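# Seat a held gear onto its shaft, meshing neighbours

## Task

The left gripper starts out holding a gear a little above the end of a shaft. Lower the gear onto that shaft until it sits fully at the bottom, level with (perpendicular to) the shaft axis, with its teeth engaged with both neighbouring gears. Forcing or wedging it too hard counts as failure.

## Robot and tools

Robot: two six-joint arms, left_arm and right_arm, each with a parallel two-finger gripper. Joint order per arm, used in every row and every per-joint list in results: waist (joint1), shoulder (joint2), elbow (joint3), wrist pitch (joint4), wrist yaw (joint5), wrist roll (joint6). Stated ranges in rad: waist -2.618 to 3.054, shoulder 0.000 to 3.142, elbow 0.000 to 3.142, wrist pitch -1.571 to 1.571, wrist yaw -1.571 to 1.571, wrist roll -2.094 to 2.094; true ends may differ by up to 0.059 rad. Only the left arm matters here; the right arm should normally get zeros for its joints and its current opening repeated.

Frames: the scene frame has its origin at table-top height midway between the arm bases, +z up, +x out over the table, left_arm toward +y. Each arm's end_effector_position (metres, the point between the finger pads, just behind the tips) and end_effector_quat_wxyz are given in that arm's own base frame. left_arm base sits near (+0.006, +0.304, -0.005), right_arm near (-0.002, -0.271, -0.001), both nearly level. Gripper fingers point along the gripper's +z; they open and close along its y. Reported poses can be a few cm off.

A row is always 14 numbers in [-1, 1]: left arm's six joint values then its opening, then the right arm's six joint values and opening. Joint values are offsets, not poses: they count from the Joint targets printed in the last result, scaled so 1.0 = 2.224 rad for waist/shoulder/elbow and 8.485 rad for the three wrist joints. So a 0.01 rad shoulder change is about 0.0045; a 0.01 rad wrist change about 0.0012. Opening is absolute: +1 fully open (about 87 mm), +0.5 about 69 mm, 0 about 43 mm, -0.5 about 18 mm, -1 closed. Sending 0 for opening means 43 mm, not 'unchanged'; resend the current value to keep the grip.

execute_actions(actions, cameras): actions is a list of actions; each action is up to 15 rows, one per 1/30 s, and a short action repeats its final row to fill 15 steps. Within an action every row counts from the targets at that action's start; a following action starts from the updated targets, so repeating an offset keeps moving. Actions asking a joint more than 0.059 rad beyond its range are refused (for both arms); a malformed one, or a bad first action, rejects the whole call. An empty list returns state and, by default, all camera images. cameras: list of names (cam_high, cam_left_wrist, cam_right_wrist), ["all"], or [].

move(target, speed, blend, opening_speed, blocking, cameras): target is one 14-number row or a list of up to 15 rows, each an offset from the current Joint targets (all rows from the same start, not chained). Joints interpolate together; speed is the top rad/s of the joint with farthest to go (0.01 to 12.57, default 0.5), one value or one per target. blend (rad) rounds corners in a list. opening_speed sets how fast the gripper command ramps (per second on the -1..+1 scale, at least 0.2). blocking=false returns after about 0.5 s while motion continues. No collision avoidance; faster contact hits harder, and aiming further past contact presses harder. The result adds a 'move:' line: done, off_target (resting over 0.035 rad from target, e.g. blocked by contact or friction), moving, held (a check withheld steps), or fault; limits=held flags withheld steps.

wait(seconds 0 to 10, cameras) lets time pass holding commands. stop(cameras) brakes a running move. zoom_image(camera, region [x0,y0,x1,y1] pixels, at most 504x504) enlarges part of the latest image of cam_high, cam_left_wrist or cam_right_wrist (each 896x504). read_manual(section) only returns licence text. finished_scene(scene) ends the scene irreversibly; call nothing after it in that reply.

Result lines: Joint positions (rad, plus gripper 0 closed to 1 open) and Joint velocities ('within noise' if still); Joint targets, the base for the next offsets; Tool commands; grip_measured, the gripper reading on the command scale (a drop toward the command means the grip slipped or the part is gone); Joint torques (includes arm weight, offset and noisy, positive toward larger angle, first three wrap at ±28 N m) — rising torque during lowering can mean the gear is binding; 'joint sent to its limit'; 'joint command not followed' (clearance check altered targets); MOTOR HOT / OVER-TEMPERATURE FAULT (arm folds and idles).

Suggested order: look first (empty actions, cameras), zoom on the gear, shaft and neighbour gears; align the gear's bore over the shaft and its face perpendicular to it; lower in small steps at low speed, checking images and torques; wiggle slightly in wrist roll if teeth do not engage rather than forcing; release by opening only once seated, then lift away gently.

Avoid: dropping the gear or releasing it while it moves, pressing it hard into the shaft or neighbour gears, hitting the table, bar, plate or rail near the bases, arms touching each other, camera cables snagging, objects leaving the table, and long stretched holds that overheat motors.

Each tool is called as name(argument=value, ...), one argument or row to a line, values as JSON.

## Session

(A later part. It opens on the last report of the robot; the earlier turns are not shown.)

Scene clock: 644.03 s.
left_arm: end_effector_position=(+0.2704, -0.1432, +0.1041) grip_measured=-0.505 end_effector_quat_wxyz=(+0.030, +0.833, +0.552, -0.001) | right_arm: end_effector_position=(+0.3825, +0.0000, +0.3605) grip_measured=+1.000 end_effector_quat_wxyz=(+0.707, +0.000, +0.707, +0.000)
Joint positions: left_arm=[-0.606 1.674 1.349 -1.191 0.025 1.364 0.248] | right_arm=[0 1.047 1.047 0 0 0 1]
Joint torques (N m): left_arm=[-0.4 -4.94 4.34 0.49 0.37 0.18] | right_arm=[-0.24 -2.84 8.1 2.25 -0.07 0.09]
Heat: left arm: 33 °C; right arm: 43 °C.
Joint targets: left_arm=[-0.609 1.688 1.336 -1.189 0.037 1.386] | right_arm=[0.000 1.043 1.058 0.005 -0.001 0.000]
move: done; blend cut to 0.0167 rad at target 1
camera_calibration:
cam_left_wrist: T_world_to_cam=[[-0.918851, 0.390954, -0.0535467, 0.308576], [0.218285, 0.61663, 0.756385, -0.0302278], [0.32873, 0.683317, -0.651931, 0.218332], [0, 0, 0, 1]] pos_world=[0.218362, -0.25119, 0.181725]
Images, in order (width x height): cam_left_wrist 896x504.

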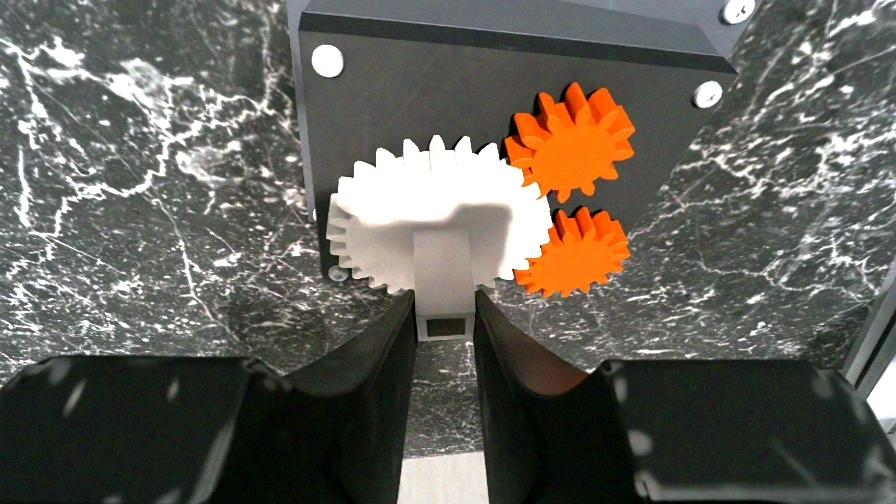

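move(
  target=[
    [0,0,-0.0120,0.0031,0,-0.003,-1,0,0,0,0,0,0,1],
    [0,0,-0.0180,0.0060,0,-0.009,-1,0,0,0,0,0,0,1],
    [0,0,-0.0180,0.0035,0,0.008,-1,0,0,0,0,0,0,1],
    [0,0,-0.0180,0.0047,0,0,-1,0,0,0,0,0,0,1],
  ],
  speed=0.15,
  blend=0.02,
  cameras=["cam_left_wrist"],
)

Scene clock: 652.40 s.
left_arm: end_effector_position=(+0.2703, -0.1414, +0.1026) grip_measured=-0.505 end_effector_quat_wxyz=(+0.027, +0.842, +0.539, +0.002) | right_arm: end_effector_position=(+0.3825, +0.0000, +0.3605) grip_measured=+1.000 end_effector_quat_wxyz=(+0.707, +0.000, +0.707, +0.000)
Joint positions: left_arm=[-0.607 1.669 1.336 -1.186 0.017 1.396 0.248] | right_arm=[0 1.047 1.047 0 0 0 1]
Joint torques (N m): left_arm=[-0.28 -4.31 2.18 0.83 0.46 -0.13] | right_arm=[-0.24 -2.84 8.1 2.25 -0.07 0.1]
Heat: left arm: 33 °C; right arm: 43 °C.
Joint targets: left_arm=[-0.609 1.688 1.296 -1.149 0.037 1.385] | right_arm=[0.000 1.043 1.058 0.005 -0.001 0.000]
move: off_target (left_arm); blend cut to 0.0133 rad at target 1; left_arm: the elbow is farthest, 0.040 rad from its target
camera_calibration:
cam_left_wrist: T_world_to_cam=[[-0.905666, 0.420674, -0.0529493, 0.308235], [0.235275, 0.602515, 0.762641, -0.0373714], [0.352726, 0.67824, -0.644651, 0.208197], [0, 0, 0, 1]] pos_world=[0.214514, -0.248357, 0.179036]
Images, in order (width x height): cam_left_wrist 896x504.

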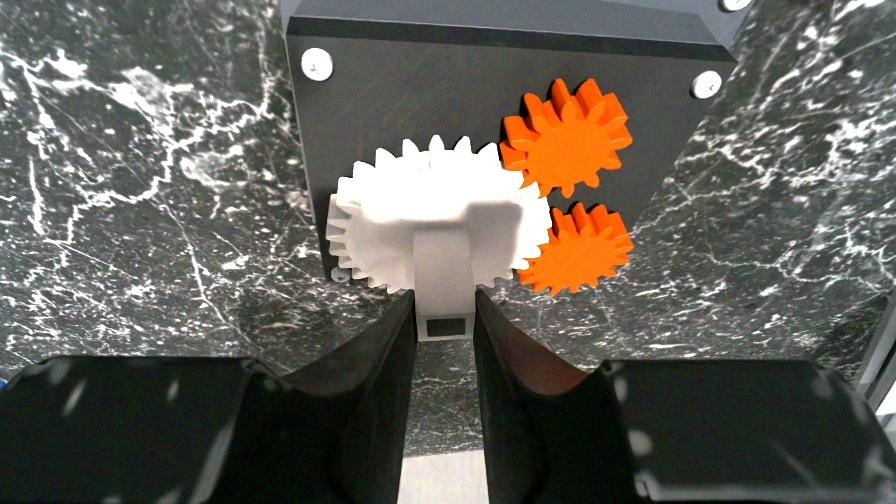

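move(
  target=[
    [0,0,0,0.0018,0,-0.012,-1,0,0,0,0,0,0,1],
    [0,0,0,-0.0018,0,0.014,-1,0,0,0,0,0,0,1],
    [0,0,0,0.0018,0,-0.012,-1,0,0,0,0,0,0,1],
    [0,0,0,-0.0018,0,0.014,-1,0,0,0,0,0,0,1],
    [0,0,0,0,0,0.002,-1,0,0,0,0,0,0,1],
  ],
  speed=0.2,
  blend=0.02,
  cameras=["cam_left_wrist"],
)

Scene clock: 662.37 s.
left_arm: end_effector_position=(+0.2707, -0.1410, +0.1025) grip_measured=-0.505 end_effector_quat_wxyz=(+0.026, +0.846, +0.532, +0.003) | right_arm: end_effector_position=(+0.3825, +0.0000, +0.3605) grip_measured=+1.000 end_effector_quat_wxyz=(+0.707, +0.000, +0.707, +0.000)
Joint positions: left_arm=[-0.607 1.669 1.335 -1.187 0.015 1.412 0.248] | right_arm=[0 1.047 1.047 0 0 0 1]
Joint torques (N m): left_arm=[-0.32 -4.36 2.43 0.83 0.47 -0.1] | right_arm=[-0.23 -2.84 8.1 2.25 -0.07 0.09]
Heat: left arm: 32 °C; right arm: 43 °C.
Joint targets: left_arm=[-0.609 1.688 1.296 -1.149 0.037 1.402] | right_arm=[0.000 1.043 1.058 0.005 -0.001 0.000]
move: off_target (left_arm); left_arm: the elbow is farthest, 0.039 rad from its target
camera_calibration:
cam_left_wrist: T_world_to_cam=[[-0.898546, 0.435848, -0.0514918, 0.30851], [0.245101, 0.595669, 0.764921, -0.041474], [0.364062, 0.674696, -0.642063, 0.203922], [0, 0, 0, 1]] pos_world=[0.213136, -0.247344, 0.178541]
Images, in order (width x height): cam_left_wrist 896x504.

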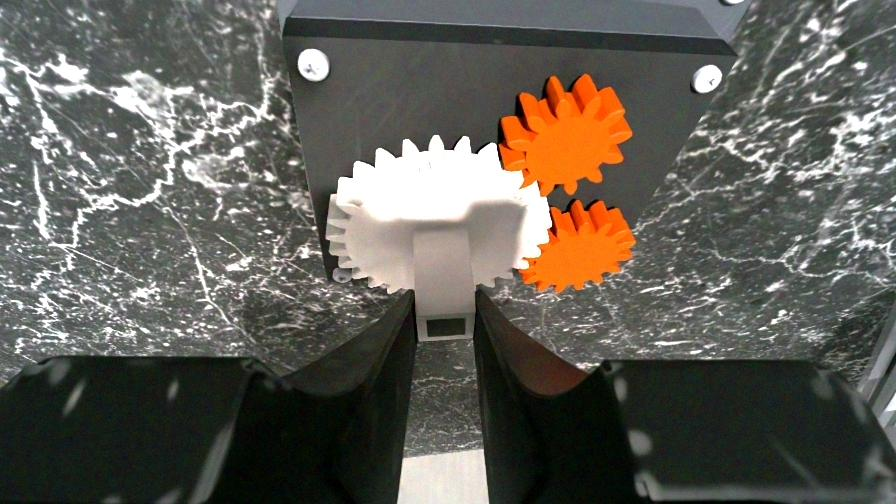

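zoom_image(
  camera="cam_left_wrist",
  region=[440, 60, 660, 310],
)

Scaled by 2.016 from the camera's 896x504 image, which has a finer 1280x720 frame.

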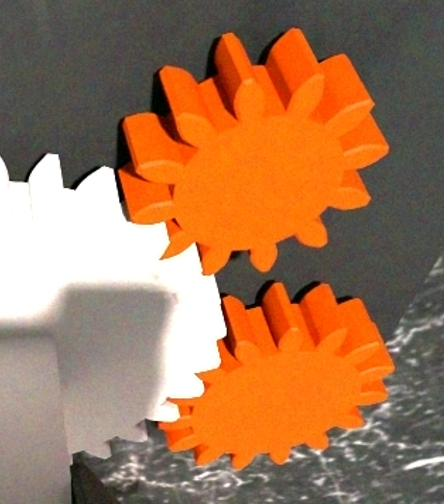

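move(
  target=[
    [0,0,0.0120,-0.0028,-0.0015,0,-1,0,0,0,0,0,0,1],
    [0,0,0.0120,-0.0028,-0.0015,0,-0.25,0,0,0,0,0,0,1],
    [0,0,0.082,-0.0190,-0.0015,0,-0.25,0,0,0,0,0,0,1],
    [0,0,0.082,-0.0190,-0.0015,0,-1,0,0,0,0,0,0,1],
  ],
  speed=0.2,
  opening_speed=1.5,
  cameras=["cam_left_wrist"],
)

Scene clock: 673.80 s.
left_arm: end_effector_position=(+0.2755, -0.1446, +0.1319) grip_measured=-1.000 end_effector_quat_wxyz=(+0.033, +0.846, +0.532, +0.005) | right_arm: end_effector_position=(+0.3825, +0.0000, +0.3605) grip_measured=+1.000 end_effector_quat_wxyz=(+0.707, +0.000, +0.707, +0.000)
Joint positions: left_arm=[-0.607 1.674 1.457 -1.29 0.016 1.411 0] | right_arm=[0 1.047 1.047 0 0 0 1]
Joint torques (N m): left_arm=[-0.4 -4.83 7.13 0.31 0.31 -0.12] | right_arm=[-0.24 -2.84 8.1 2.25 -0.06 0.1]
Heat: left arm: 32 °C; right arm: 43 °C.
Joint targets: left_arm=[-0.609 1.688 1.478 -1.311 0.024 1.402] | right_arm=[0.000 1.043 1.058 0.005 -0.001 0.000]
move: done
camera_calibration:
cam_left_wrist: T_world_to_cam=[[-0.898353, 0.434355, -0.0655488, 0.31747], [0.235933, 0.602972, 0.762076, -0.0590914], [0.370536, 0.669148, -0.644161, 0.221201], [0, 0, 0, 1]] pos_world=[0.217179, -0.250281, 0.208331]
Images, in order (width x height): cam_left_wrist 896x504.

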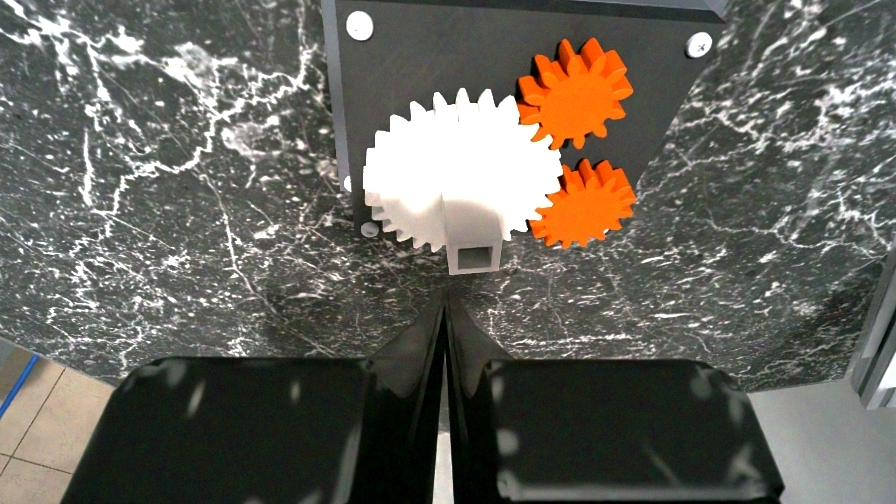

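move(
  target=[0,0,0,-0.0046,0,0,-1,0,0,0,0,0,0,1],
  speed=0.2,
  cameras=["cam_left_wrist"],
)

Scene clock: 689.67 s.
left_arm: end_effector_position=(+0.2676, -0.1391, +0.1318) grip_measured=-1.000 end_effector_quat_wxyz=(+0.015, +0.846, +0.533, -0.002) | right_arm: end_effector_position=(+0.3825, +0.0000, +0.3605) grip_measured=+1.000 end_effector_quat_wxyz=(+0.707, +0.000, +0.707, +0.000)
Joint positions: left_arm=[-0.607 1.674 1.457 -1.329 0.016 1.411 0] | right_arm=[0 1.047 1.047 0 0 0 1]
Joint torques (N m): left_arm=[-0.32 -4.85 7.04 0.2 0.31 -0.09] | right_arm=[-0.24 -2.84 8.1 2.25 -0.07 0.09]
Heat: left arm: 33 °C; right arm: 43 °C.
Joint targets: left_arm=[-0.609 1.688 1.478 -1.350 0.024 1.402] | right_arm=[0.000 1.043 1.058 0.005 -0.001 0.000]
move: done
camera_calibration:
cam_left_wrist: T_world_to_cam=[[-0.899812, 0.435409, -0.0275296, 0.303578], [0.260161, 0.586159, 0.76729, -0.0698605], [0.350222, 0.683255, -0.640709, 0.22724], [0, 0, 0, 1]] pos_world=[0.211753, -0.246494, 0.207555]
Images, in order (width x height): cam_left_wrist 896x504.

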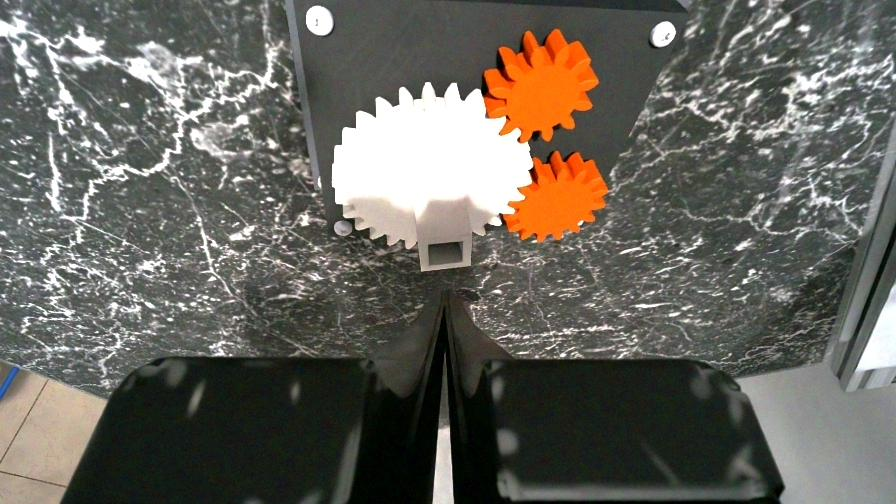

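move(
  target=[0,0,-0.0410,0.0108,0,0,-1,0,0,0,0,0,0,1],
  speed=0.15,
  cameras=["cam_left_wrist"],
)

Scene clock: 696.47 s.
left_arm: end_effector_position=(+0.2676, -0.1391, +0.1165) grip_measured=-1.000 end_effector_quat_wxyz=(+0.015, +0.846, +0.533, -0.002) | right_arm: end_effector_position=(+0.3825, +0.0000, +0.3605) grip_measured=+1.000 end_effector_quat_wxyz=(+0.707, +0.000, +0.707, +0.000)
Joint positions: left_arm=[-0.607 1.674 1.397 -1.268 0.016 1.411 0] | right_arm=[0 1.047 1.047 0 0 0 1]
Joint torques (N m): left_arm=[-0.35 -4.7 4.67 0.53 0.28 -0.12] | right_arm=[-0.24 -2.84 8.1 2.25 -0.07 0.09]
Heat: left arm: 33 °C; right arm: 43 °C.
Joint targets: left_arm=[-0.609 1.688 1.387 -1.258 0.024 1.402] | right_arm=[0.000 1.043 1.058 0.005 -0.001 0.000]
move: done
camera_calibration:
cam_left_wrist: T_world_to_cam=[[-0.899803, 0.435401, -0.0279395, 0.3031], [0.259926, 0.586394, 0.76719, -0.058026], [0.350419, 0.683058, -0.640811, 0.217333], [0, 0, 0, 1]] pos_world=[0.211655, -0.246395, 0.192255]
Images, in order (width x height): cam_left_wrist 896x504.

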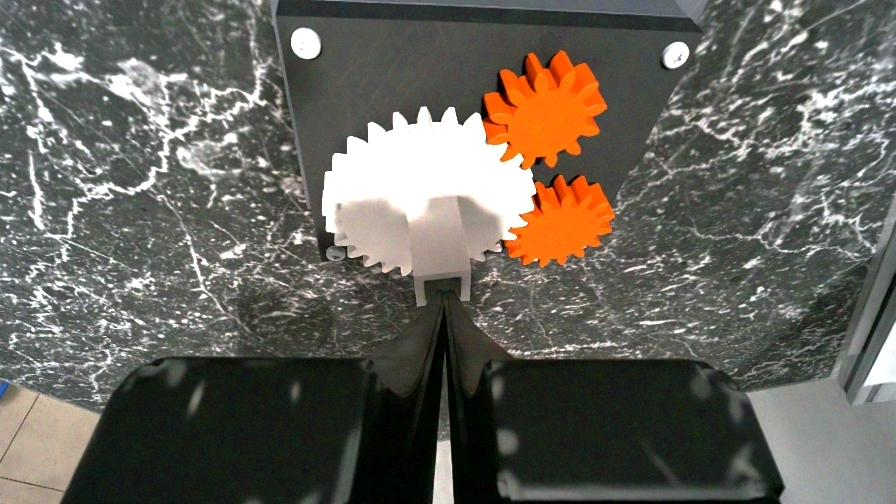

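move(
  target=[0,0,-0.020,0.0052,0,0,-1,0,0,0,0,0,0,1],
  speed=0.07,
  cameras=["cam_left_wrist"],
)

Scene clock: 700.03 s.
left_arm: end_effector_position=(+0.2686, -0.1378, +0.1141) grip_measured=-1.000 end_effector_quat_wxyz=(+0.015, +0.846, +0.533, +0.003) | right_arm: end_effector_position=(+0.3825, +0.0000, +0.3605) grip_measured=+1.000 end_effector_quat_wxyz=(+0.707, +0.000, +0.707, +0.000)
Joint positions: left_arm=[-0.607 1.671 1.382 -1.251 0.007 1.411 0] | right_arm=[0 1.047 1.047 0 0 0 1]
Joint torques (N m): left_arm=[-0.42 -4.55 2.32 0.84 0.4 -0.14] | right_arm=[-0.24 -2.84 8.1 2.25 -0.07 0.09]
Heat: left arm: 33 °C; right arm: 43 °C.
Joint targets: left_arm=[-0.609 1.688 1.343 -1.214 0.024 1.402] | right_arm=[0.000 1.043 1.058 0.005 -0.001 0.000]
move: off_target (left_arm); left_arm: the elbow is farthest, 0.039 rad from its target
camera_calibration:
cam_left_wrist: T_world_to_cam=[[-0.899804, 0.434971, -0.03395, 0.304066], [0.252445, 0.582525, 0.772616, -0.0563288], [0.355842, 0.686633, -0.633965, 0.212817], [0, 0, 0, 1]] pos_world=[0.21209, -0.245574, 0.188762]
Images, in order (width x height): cam_left_wrist 896x504.

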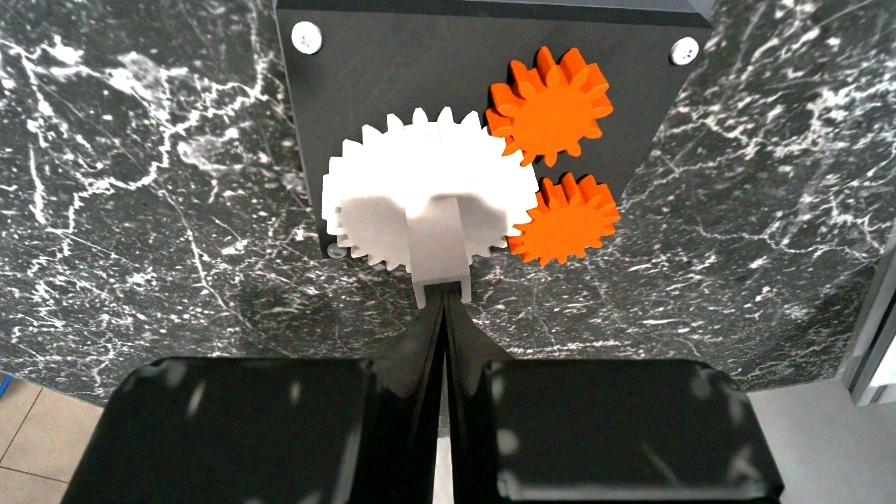

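move(
  target=[0,0,-0.012,0.0031,0.001,0,-1,0,0,0,0,0,0,1],
  speed=0.07,
  cameras=["cam_left_wrist"],
)

Scene clock: 703.50 s.
left_arm: end_effector_position=(+0.2684, -0.1377, +0.1134) grip_measured=-1.000 end_effector_quat_wxyz=(+0.022, +0.846, +0.533, +0.006) | right_arm: end_effector_position=(+0.3825, +0.0000, +0.3605) grip_measured=+1.000 end_effector_quat_wxyz=(+0.707, +0.000, +0.707, +0.000)
Joint positions: left_arm=[-0.607 1.656 1.363 -1.232 0.007 1.41 0] | right_arm=[0 1.047 1.047 0 0 0 1]
Joint torques (N m): left_arm=[-0.32 -3.23 1.69 0.9 0.51 -0.11] | right_arm=[-0.24 -2.85 8.1 2.25 -0.06 0.09]
Heat: left arm: 33 °C; right arm: 43 °C.
Joint targets: left_arm=[-0.609 1.688 1.316 -1.188 0.033 1.402] | right_arm=[0.000 1.043 1.058 0.005 -0.001 0.000]
move: off_target (left_arm); left_arm: the elbow is farthest, 0.046 rad from its target
camera_calibration:
cam_left_wrist: T_world_to_cam=[[-0.899637, 0.433883, -0.0489717, 0.3053], [0.242316, 0.589413, 0.770633, -0.0519954], [0.363229, 0.681423, -0.635395, 0.209841], [0, 0, 0, 1]] pos_world=[0.211038, -0.244808, 0.188352]
Images, in order (width x height): cam_left_wrist 896x504.

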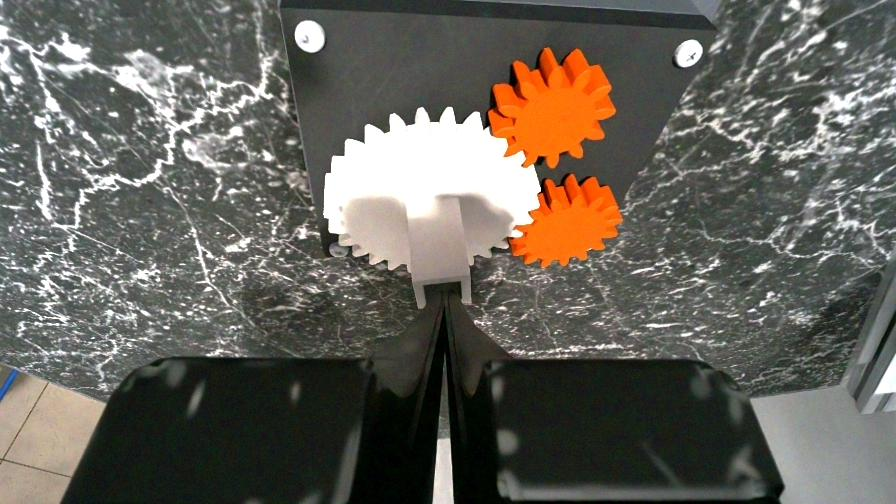

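move(
  target=[
    [0,0,0.050,-0.0130,0,0,-1,0,0,0,0,0,0,1],
    [-0.0117,0,0.050,-0.0130,0,0,-1,0,0,0,0,0,0,1],
    [-0.0117,0,0.026,-0.0070,0,0,-1,0,0,0,0,0,0,1],
  ],
  speed=0.12,
  cameras=["cam_left_wrist"],
)

Scene clock: 735.37 s.
left_arm: end_effector_position=(+0.2624, -0.1460, +0.1155) grip_measured=-1.000 end_effector_quat_wxyz=(+0.016, +0.852, +0.523, -0.007) | right_arm: end_effector_position=(+0.3825, +0.0000, +0.3605) grip_measured=+1.000 end_effector_quat_wxyz=(+0.707, +0.000, +0.707, +0.000)
Joint positions: left_arm=[-0.63 1.672 1.392 -1.267 0.025 1.409 0] | right_arm=[0 1.047 1.047 0 0 0 1]
Joint torques (N m): left_arm=[-0.62 -4.68 3.86 0.62 0.32 -0.1] | right_arm=[-0.24 -2.82 8.1 2.25 -0.07 0.09]
Heat: left arm: 31 °C; right arm: 44 °C.
Joint targets: left_arm=[-0.635 1.688 1.374 -1.247 0.032 1.402] | right_arm=[0.000 1.043 1.058 0.005 -0.001 0.000]
move: done
camera_calibration:
cam_left_wrist: T_world_to_cam=[[-0.890213, 0.454875, -0.0246834, 0.301481], [0.277702, 0.584832, 0.762137, -0.0563017], [0.361113, 0.67161, -0.646945, 0.219487], [0, 0, 0, 1]] pos_world=[0.204757, -0.251618, 0.192347]
Images, in order (width x height): cam_left_wrist 896x504.

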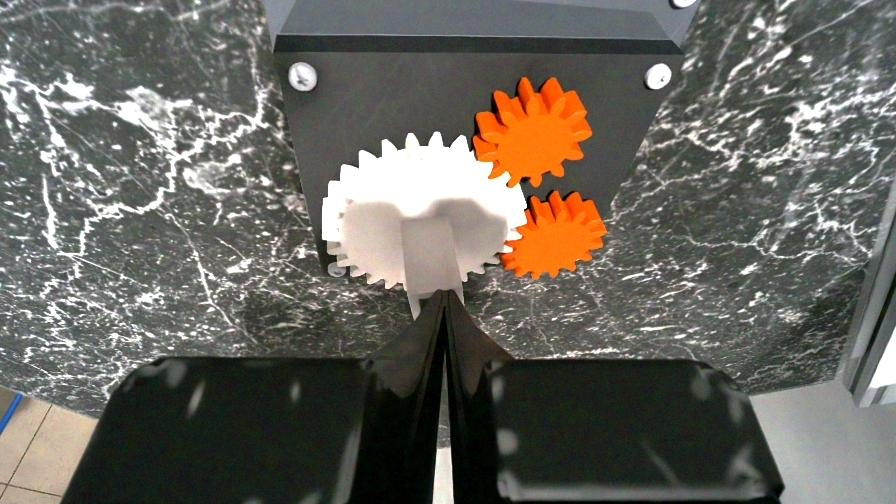

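move(
  target=[
    [0,0,0,0.0016,0,0,-1,0,0,0,0,0,0,1],
    [0,0,-0.020,0.0068,0,0,-1,0,0,0,0,0,0,1],
  ],
  speed=0.1,
  cameras=["cam_left_wrist"],
)

Scene clock: 740.13 s.
left_arm: end_effector_position=(+0.2625, -0.1460, +0.1142) grip_measured=-1.000 end_effector_quat_wxyz=(+0.021, +0.852, +0.523, -0.002) | right_arm: end_effector_position=(+0.3825, +0.0000, +0.3605) grip_measured=+1.000 end_effector_quat_wxyz=(+0.707, +0.000, +0.707, +0.000)
Joint positions: left_arm=[-0.633 1.66 1.373 -1.247 0.02 1.408 0] | right_arm=[0 1.047 1.047 0 0 0 1]
Joint torques (N m): left_arm=[-0.27 -3.59 2 1 0.36 -0.09] | right_arm=[-0.24 -2.84 8.1 2.25 -0.07 0.1]
Heat: left arm: 31 °C; right arm: 44 °C.
Joint targets: left_arm=[-0.635 1.688 1.329 -1.189 0.033 1.402] | right_arm=[0.000 1.043 1.058 0.005 -0.001 0.000]
move: off_target (left_arm); left_arm: the wrist pitch is farthest, 0.057 rad from its target
camera_calibration:
cam_left_wrist: T_world_to_cam=[[-0.889358, 0.455618, -0.0381315, 0.302773], [0.268446, 0.587868, 0.763117, -0.0525061], [0.370106, 0.668448, -0.645134, 0.215504], [0, 0, 0, 1]] pos_world=[0.20361, -0.251136, 0.190643]
Images, in order (width x height): cam_left_wrist 896x504.

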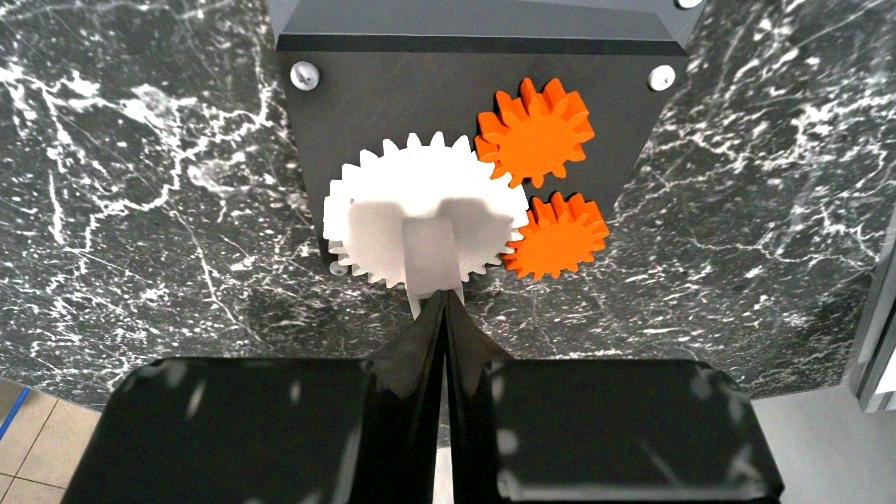

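move(
  target=[
    [0.010,0,0,0.000,0,0,-1,0,0,0,0,0,0,1],
    [-0.010,0,0,0.000,0,0,-1,0,0,0,0,0,0,1],
    [0,0,0,0.005,0,0,-1,0,0,0,0,0,0,1],
    [0,0,-0.004,-0.004,0,0,-1,0,0,0,0,0,0,1],
    [0.0,0,-0.004,0.001,0,0,-1,0,0,0,0,0,0,1],
  ],
  speed=0.2,
  cameras=["cam_left_wrist"],
)

Scene clock: 749.67 s.
left_arm: end_effector_position=(+0.2623, -0.1462, +0.1140) grip_measured=-1.000 end_effector_quat_wxyz=(+0.016, +0.855, +0.518, +0.010) | right_arm: end_effector_position=(+0.3825, +0.0000, +0.3605) grip_measured=+1.000 end_effector_quat_wxyz=(+0.707, +0.000, +0.707, +0.000)
Joint positions: left_arm=[-0.65 1.658 1.366 -1.241 -0.007 1.402 0] | right_arm=[0 1.047 1.047 0 0 0 1]
Joint torques (N m): left_arm=[1.17 -3.55 1.78 1.05 0.67 -0.04] | right_arm=[-0.24 -2.84 8.1 2.25 -0.07 0.1]
Heat: left arm: 31 °C; right arm: 44 °C.
Joint targets: left_arm=[-0.635 1.688 1.320 -1.181 0.033 1.402] | right_arm=[0.000 1.043 1.058 0.005 -0.001 0.000]
move: off_target (left_arm); left_arm: the wrist pitch is farthest, 0.060 rad from its target
camera_calibration:
cam_left_wrist: T_world_to_cam=[[-0.884235, 0.465047, -0.0431377, 0.303336], [0.261248, 0.569058, 0.779694, -0.055049], [0.387142, 0.678163, -0.624673, 0.210295], [0, 0, 0, 1]] pos_world=[0.201188, -0.252354, 0.187373]
Images, in order (width x height): cam_left_wrist 896x504.

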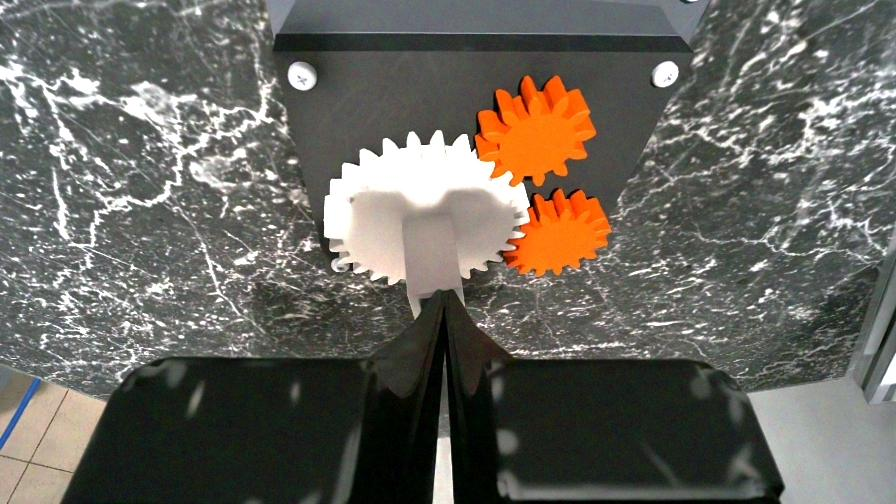

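zoom_image(
  camera="cam_left_wrist",
  region=[310, 110, 630, 330],
)

execute_actions(
  actions=[],
  cameras=["cam_high","cam_right_wrist"],
)

zoom_image(
  camera="cam_right_wrist",
  region=[0, 150, 300, 400],
)

Scaled by 1.575 from the camera's 896x504 image, which has a finer 1280x720 frame.

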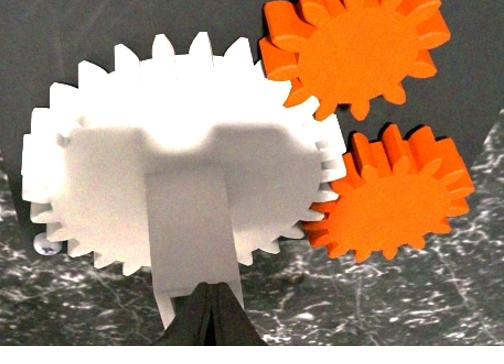

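Scene clock: 753.10 s.
left_arm: end_effector_position=(+0.2623, -0.1462, +0.1140) grip_measured=-1.000 end_effector_quat_wxyz=(+0.016, +0.855, +0.518, +0.010) | right_arm: end_effector_position=(+0.3825, +0.0000, +0.3605) grip_measured=+1.000 end_effector_quat_wxyz=(+0.707, +0.000, +0.707, +0.000)
Joint positions: left_arm=[-0.65 1.658 1.366 -1.241 -0.007 1.402 0] | right_arm=[0 1.047 1.047 0 0 0 1]
Joint velocities: within noise
Joint torques (N m): left_arm=[1.21 -3.43 1.77 1.03 0.66 -0.01] | right_arm=[-0.24 -2.84 8.1 2.25 -0.07 0.09]
Heat: left arm: 31 °C; right arm: 44 °C.
Joint targets: left_arm=[-0.635 1.688 1.320 -1.181 0.033 1.402] | right_arm=[0.000 1.043 1.058 0.005 -0.001 0.000]
Tool commands: left_gripper/opening=-1.0 right_gripper/opening=+1.0
Images, in order (width x height): cam_high 896x504, cam_right_wrist 896x504.

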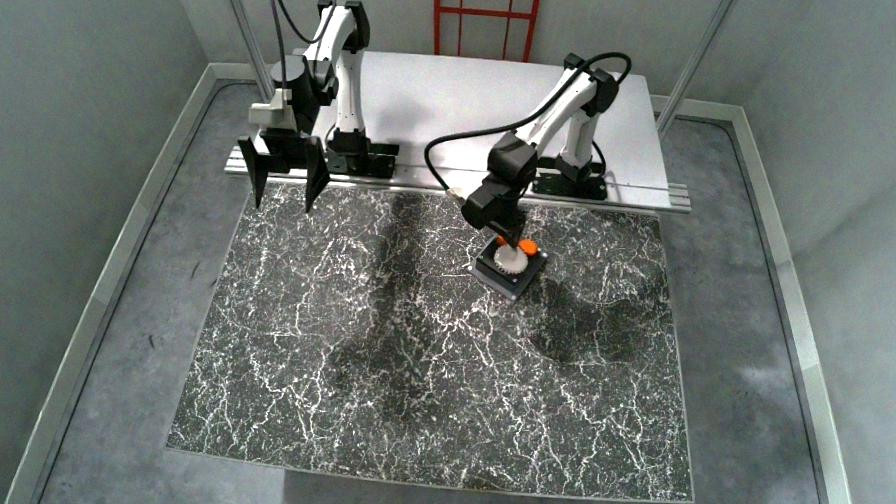

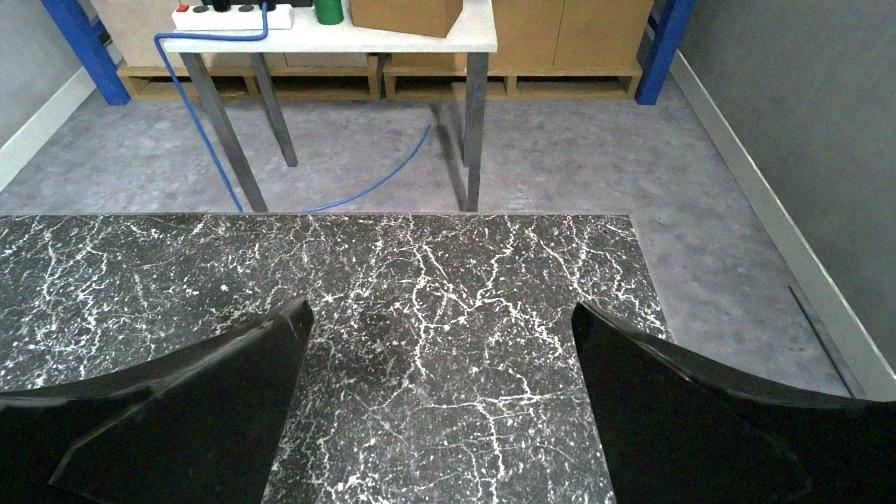

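Scaled by 1.680 from the camera's 896x504 image, which has a finer 1280x720 frame.

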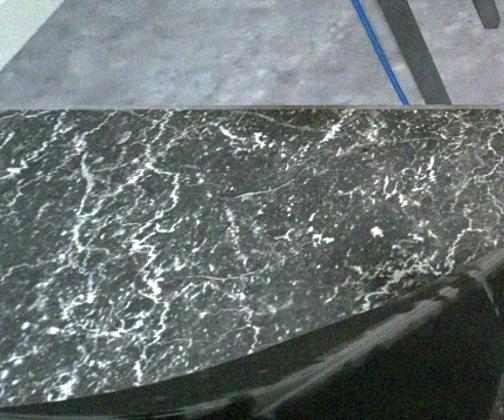

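move(
  target=[
    [0,0,0.0719,-0.0190,0,0.0015,-1,0,0,0,0,0,0,1],
    [0.0171,-0.0598,0.0719,-0.0193,0,0.0015,-0.1,0,0,0,0,0,0,1],
  ],
  speed=0.2,
  blend=0.03,
  cameras=["cam_left_wrist"],
)

Scene clock: 803.43 s.
left_arm: end_effector_position=(+0.2651, -0.1394, +0.1570) grip_measured=-0.100 end_effector_quat_wxyz=(+0.061, +0.843, +0.535, +0.012) | right_arm: end_effector_position=(+0.3825, +0.0000, +0.3605) grip_measured=+1.000 end_effector_quat_wxyz=(+0.707, +0.000, +0.707, +0.000)
Joint positions: left_arm=[-0.607 1.583 1.458 -1.324 0.024 1.402 0.45] | right_arm=[0 1.047 1.047 0 0 0 1]
Joint torques (N m): left_arm=[0.73 -7.43 7.23 0.4 0.32 0.11] | right_arm=[-0.24 -2.84 8.1 2.25 -0.06 0.09]
Heat: left arm: 30 °C; right arm: 44 °C.
Joint targets: left_arm=[-0.597 1.555 1.480 -1.344 0.033 1.415] | right_arm=[0.000 1.043 1.058 0.005 -0.001 0.000]
move: done
camera_calibration:
cam_left_wrist: T_world_to_cam=[[-0.897899, 0.423485, -0.120157, 0.314468], [0.199483, 0.634767, 0.74651, -0.0623176], [0.392408, 0.646322, -0.654435, 0.23026], [0, 0, 0, 1]] pos_world=[0.204436, -0.242437, 0.234996]
Images, in order (width x height): cam_left_wrist 896x504.

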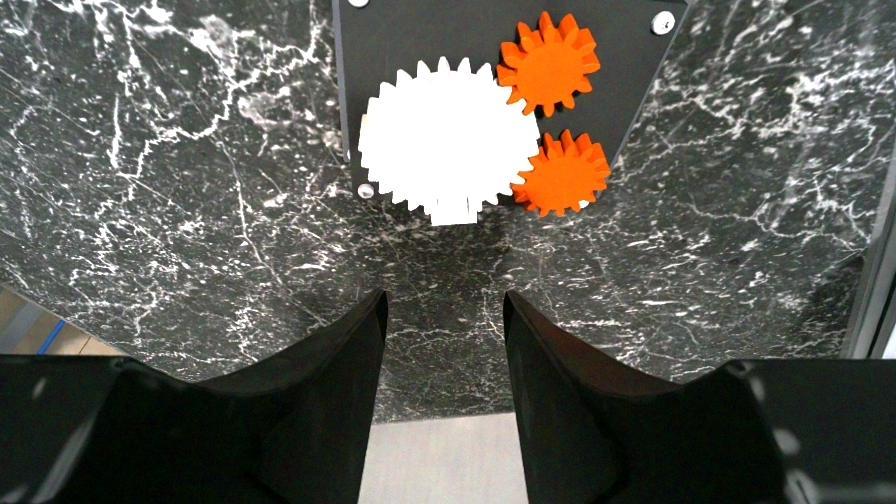

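move(
  target=[0,0,-0.0863,0.0224,0,0,-0.1,0,0,0,0,0,0,1],
  speed=0.2,
  cameras=["cam_left_wrist"],
)

Scene clock: 814.53 s.
left_arm: end_effector_position=(+0.2662, -0.1402, +0.1165) grip_measured=-0.100 end_effector_quat_wxyz=(+0.061, +0.843, +0.535, +0.012) | right_arm: end_effector_position=(+0.3825, +0.0000, +0.3605) grip_measured=+1.000 end_effector_quat_wxyz=(+0.707, +0.000, +0.707, +0.000)
Joint positions: left_arm=[-0.607 1.583 1.297 -1.164 0.024 1.402 0.45] | right_arm=[0 1.047 1.047 0 0 0 1]
Joint torques (N m): left_arm=[0.88 -7.53 4.83 0.72 0.32 0.1] | right_arm=[-0.24 -2.84 8.12 2.25 -0.07 0.09]
Heat: left arm: 31 °C; right arm: 44 °C.
Joint targets: left_arm=[-0.597 1.555 1.288 -1.154 0.032 1.415] | right_arm=[0.000 1.043 1.058 0.005 -0.001 0.000]
move: done
camera_calibration:
cam_left_wrist: T_world_to_cam=[[-0.897899, 0.423485, -0.120157, 0.310928], [0.199483, 0.634767, 0.74651, -0.0317956], [0.392408, 0.646322, -0.654435, 0.203841], [0, 0, 0, 1]] pos_world=[0.205536, -0.243237, 0.194496]
Images, in order (width x height): cam_left_wrist 896x504.

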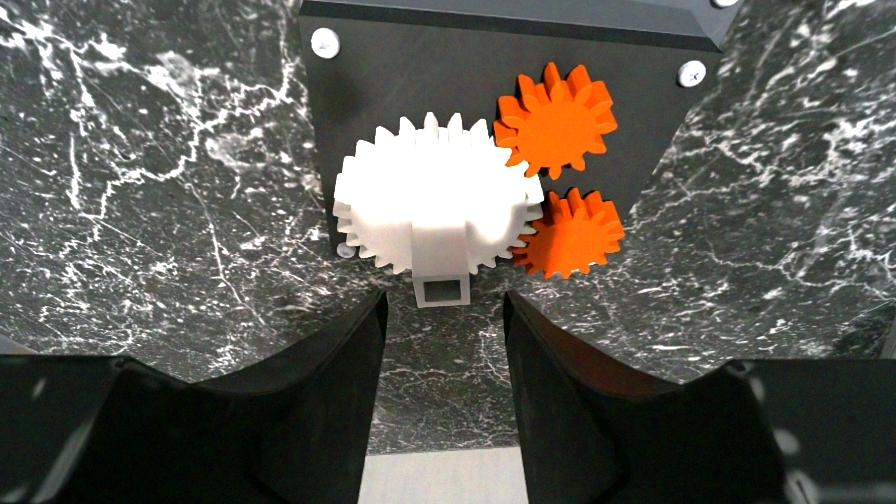

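move(
  target=[
    [0,0,-0.0252,0.0066,0,0,-0.1,0,0,0,0,0,0,1],
    [0,0,-0.0252,0.0066,0,0,-1,0,0,0,0,0,0,1],
  ],
  speed=0.12,
  opening_speed=1,
  cameras=["cam_left_wrist"],
)

Scene clock: 821.17 s.
left_arm: end_effector_position=(+0.2680, -0.1414, +0.1029) grip_measured=-0.508 end_effector_quat_wxyz=(+0.066, +0.843, +0.534, +0.015) | right_arm: end_effector_position=(+0.3825, +0.0000, +0.3605) grip_measured=+1.000 end_effector_quat_wxyz=(+0.707, +0.000, +0.707, +0.000)
Joint positions: left_arm=[-0.607 1.583 1.242 -1.096 0.025 1.403 0.246] | right_arm=[0 1.047 1.047 0 0 0 1]
Joint torques (N m): left_arm=[0.85 -7.49 4.78 0.61 0.32 0.09] | right_arm=[-0.24 -2.84 8.1 2.25 -0.07 0.09]
Heat: left arm: 32 °C; right arm: 44 °C.
Joint targets: left_arm=[-0.597 1.555 1.232 -1.099 0.033 1.415] | right_arm=[0.000 1.043 1.058 0.005 -0.001 0.000]
move: done
camera_calibration:
cam_left_wrist: T_world_to_cam=[[-0.89627, 0.423271, -0.13245, 0.312267], [0.192381, 0.640116, 0.743802, -0.018316], [0.399613, 0.641166, -0.655145, 0.19249], [0, 0, 0, 1]] pos_world=[0.206478, -0.243867, 0.181092]
Images, in order (width x height): cam_left_wrist 896x504.

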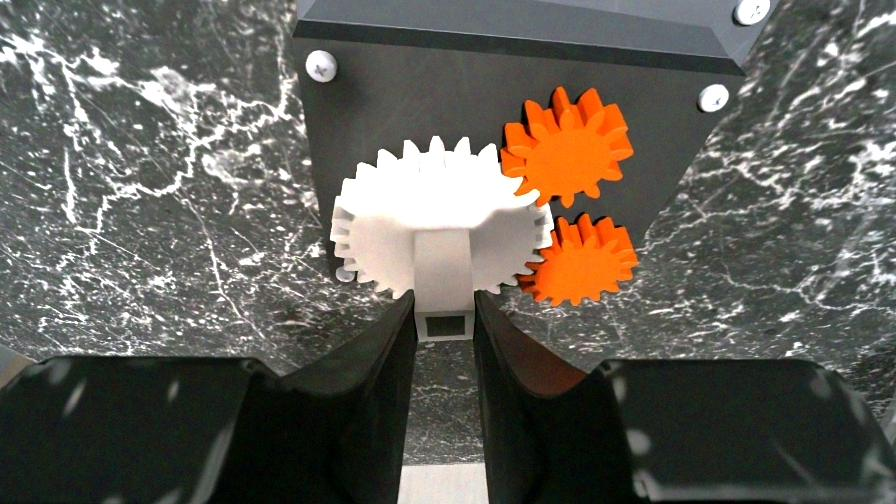

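move(
  target=[
    [0,0,-0.0135,0.005,0,0,-1,0,0,0,0,0,0,1],
    [0,0,-0.0135,0.0056,0,-0.004,-1,0,0,0,0,0,0,1],
    [0,0,-0.0135,0.0046,0,0.004,-1,0,0,0,0,0,0,1],
    [0,0,-0.0135,0.005,0,0,-1,0,0,0,0,0,0,1],
  ],
  speed=0.1,
  blend=0.01,
  cameras=["cam_left_wrist"],
)

Scene clock: 828.87 s.
left_arm: end_effector_position=(+0.2685, -0.1417, +0.1026) grip_measured=-0.508 end_effector_quat_wxyz=(+0.074, +0.846, +0.528, +0.018) | right_arm: end_effector_position=(+0.3825, +0.0000, +0.3605) grip_measured=+1.000 end_effector_quat_wxyz=(+0.707, +0.000, +0.707, +0.000)
Joint positions: left_arm=[-0.607 1.568 1.224 -1.076 0.025 1.417 0.246] | right_arm=[0 1.047 1.047 0 0 0 1]
Joint torques (N m): left_arm=[0.8 -6.28 3.78 0.85 0.32 -0.05] | right_arm=[-0.24 -2.84 8.1 2.25 -0.06 0.09]
Heat: left arm: 33 °C; right arm: 44 °C.
Joint targets: left_arm=[-0.597 1.555 1.202 -1.056 0.033 1.415] | right_arm=[0.000 1.043 1.058 0.005 -0.001 0.000]
move: done
camera_calibration:
cam_left_wrist: T_world_to_cam=[[-0.888349, 0.434274, -0.14914, 0.313929], [0.190034, 0.643404, 0.741565, -0.0167536], [0.418, 0.630426, -0.654094, 0.185672], [0, 0, 0, 1]] pos_world=[0.204451, -0.242605, 0.18069]
Images, in order (width x height): cam_left_wrist 896x504.

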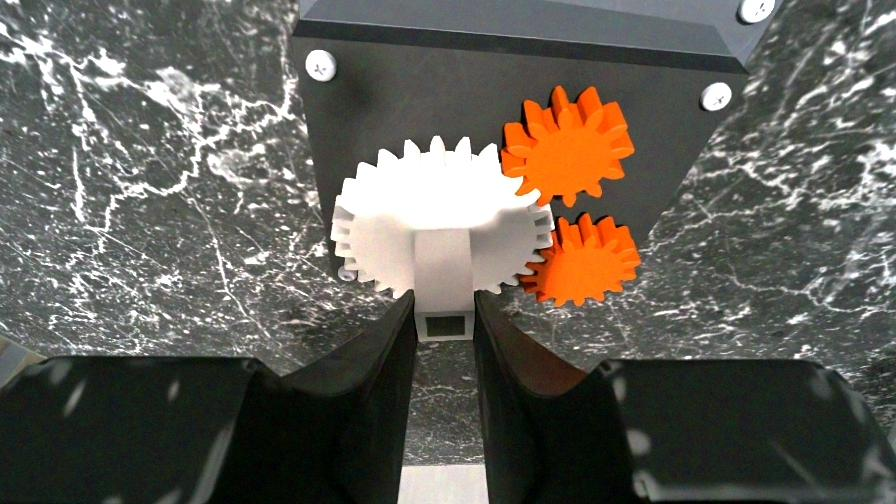

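zoom_image(
  camera="cam_left_wrist",
  region=[320, 80, 660, 320],
)

Scaled by 1.482 from the camera's 896x504 image, which has a finer 1280x720 frame.

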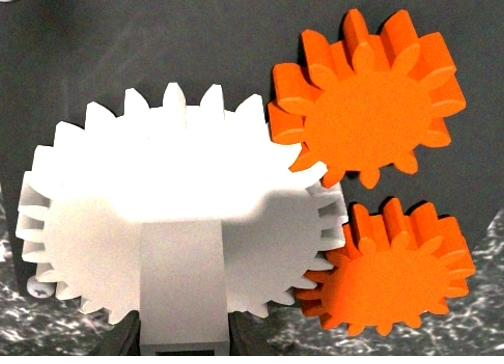

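move(
  target=[
    [0,0.018,0,-0.001,0,0,-1,0,0,0,0,0,0,1],
    [0,0.018,-0.012,0.000,0,-0.003,-1,0,0,0,0,0,0,1],
    [0,0.018,-0.012,-0.001,0,0.004,-1,0,0,0,0,0,0,1],
    [0.004,0.018,-0.012,-0.001,0,0,-1,0,0,0,0,0,0,1],
    [-0.004,0.018,-0.012,-0.001,0,0.0,-1,0,0,0,0,0,0,1],
  ],
  speed=0.1,
  blend=0.01,
  cameras=["cam_left_wrist"],
)

Scene clock: 847.97 s.
left_arm: end_effector_position=(+0.2680, -0.1410, +0.1015) grip_measured=-0.508 end_effector_quat_wxyz=(+0.072, +0.846, +0.528, +0.018) | right_arm: end_effector_position=(+0.3825, +0.0000, +0.3605) grip_measured=+1.000 end_effector_quat_wxyz=(+0.707, +0.000, +0.707, +0.000)
Joint positions: left_arm=[-0.607 1.568 1.22 -1.075 0.023 1.418 0.246] | right_arm=[0 1.047 1.047 0 0 0 1]
Joint torques (N m): left_arm=[-0.03 -3.17 2.11 0.74 0.32 -0.05] | right_arm=[-0.24 -2.84 8.1 2.25 -0.07 0.09]
Heat: left arm: 32 °C; right arm: 44 °C.
Joint targets: left_arm=[-0.606 1.595 1.175 -1.065 0.033 1.415] | right_arm=[0.000 1.043 1.058 0.005 -0.001 0.000]
move: off_target (left_arm); blend cut to 0.0089 rad at target 4; left_arm: the elbow is farthest, 0.044 rad from its target
camera_calibration:
cam_left_wrist: T_world_to_cam=[[-0.888192, 0.435545, -0.146345, 0.312927], [0.191991, 0.64117, 0.742994, -0.0172388], [0.417439, 0.631824, -0.653103, 0.184946], [0, 0, 0, 1]] pos_world=[0.204045, -0.242094, 0.179392]
Images, in order (width x height): cam_left_wrist 896x504.

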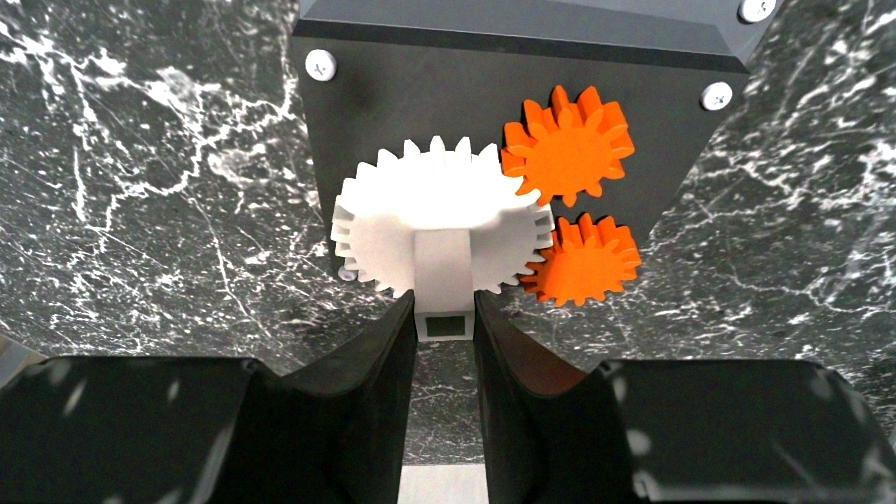

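move(
  target=[
    [0,-0.027,-0.016,0.0053,0,0,-1,0,0,0,0,0,0,1],
  ],
  speed=0.06,
  cameras=["cam_left_wrist"],
)

Scene clock: 927.23 s.
left_arm: end_effector_position=(+0.2676, -0.1401, +0.1018) grip_measured=-0.508 end_effector_quat_wxyz=(+0.090, +0.845, +0.527, +0.027) | right_arm: end_effector_position=(+0.3825, +0.0000, +0.3605) grip_measured=+1.000 end_effector_quat_wxyz=(+0.707, +0.000, +0.707, +0.000)
Joint positions: left_arm=[-0.607 1.528 1.175 -1.031 0.021 1.418 0.246] | right_arm=[0 1.047 1.047 0 0 0 1]
Joint torques (N m): left_arm=[0.01 -4.41 2.89 0.83 0.34 -0.1] | right_arm=[-0.24 -2.84 8.1 2.25 -0.06 0.09]
Heat: left arm: 30 °C; right arm: 44 °C.
Joint targets: left_arm=[-0.606 1.535 1.140 -1.019 0.033 1.415] | right_arm=[0.000 1.043 1.058 0.005 -0.001 0.000]
move: off_target (left_arm); left_arm: the elbow is farthest, 0.036 rad from its target
camera_calibration:
cam_left_wrist: T_world_to_cam=[[-0.882621, 0.431667, -0.186129, 0.314149], [0.16616, 0.656868, 0.73547, -0.00808997], [0.43974, 0.618214, -0.651491, 0.176775], [0, 0, 0, 1]] pos_world=[0.200883, -0.239579, 0.17959]
Images, in order (width x height): cam_left_wrist 896x504.

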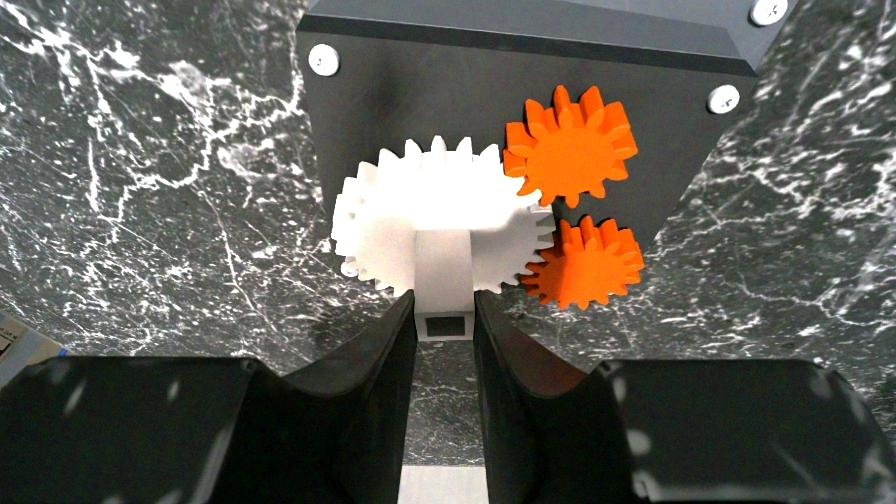

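move(
  target=[
    [0,0.018,0.030,-0.0058,0,0,-1,0,0,0,0,0,0,1],
    [0,0.018,0.030,-0.0058,0,0,-0.2,0,0,0,0,0,0,1],
  ],
  speed=0.06,
  opening_speed=1,
  cameras=["cam_left_wrist"],
)

zoom_image(
  camera="cam_left_wrist",
  region=[300, 60, 680, 340],
)

Scene clock: 966.47 s.
left_arm: end_effector_position=(+0.2679, -0.1408, +0.0985) grip_measured=-0.200 end_effector_quat_wxyz=(+0.076, +0.846, +0.527, +0.020) | right_arm: end_effector_position=(+0.3825, +0.0000, +0.3605) grip_measured=+1.000 end_effector_quat_wxyz=(+0.707, +0.000, +0.707, +0.000)
Joint positions: left_arm=[-0.607 1.561 1.199 -1.053 0.023 1.418 0.4] | right_arm=[0 1.047 1.047 0 0 0 1]
Joint torques (N m): left_arm=[-0.02 -4.03 6.15 0.51 0.31 -0.08] | right_arm=[-0.24 -2.84 8.1 2.25 -0.07 0.09]
Heat: left arm: 30 °C; right arm: 44 °C.
Joint targets: left_arm=[-0.606 1.575 1.206 -1.069 0.032 1.415] | right_arm=[0.000 1.043 1.058 0.005 -0.001 0.000]
move: done
camera_calibration:
cam_left_wrist: T_world_to_cam=[[-0.88715, 0.434798, -0.154648, 0.312622], [0.186616, 0.644495, 0.741485, -0.0130724], [0.422066, 0.628949, -0.652904, 0.18127], [0, 0, 0, 1]] pos_world=[0.203274, -0.241512, 0.176391]
Images, in order (width x height): cam_left_wrist 896x504.

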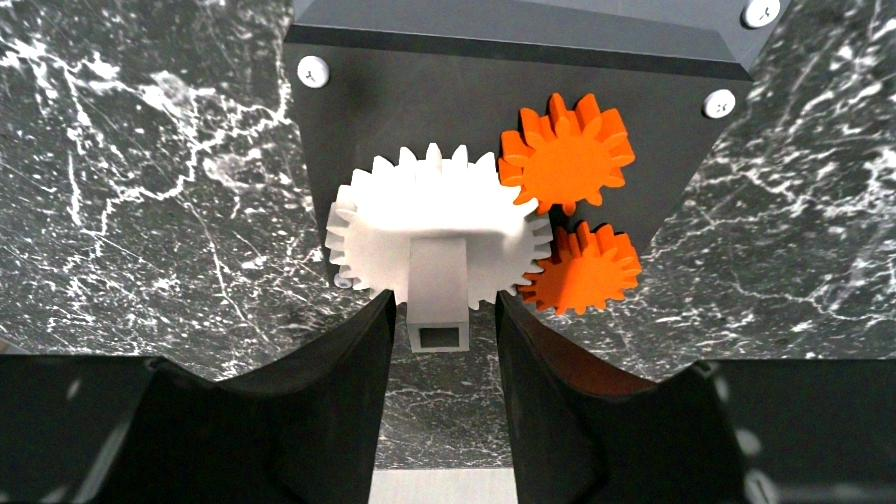

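Scaled by 1.326 from the camera's 896x504 image, which has a finer 1280x720 frame.

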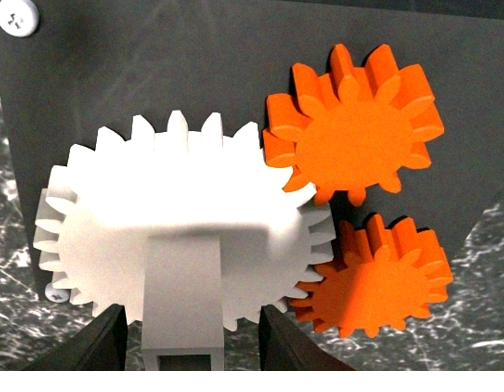

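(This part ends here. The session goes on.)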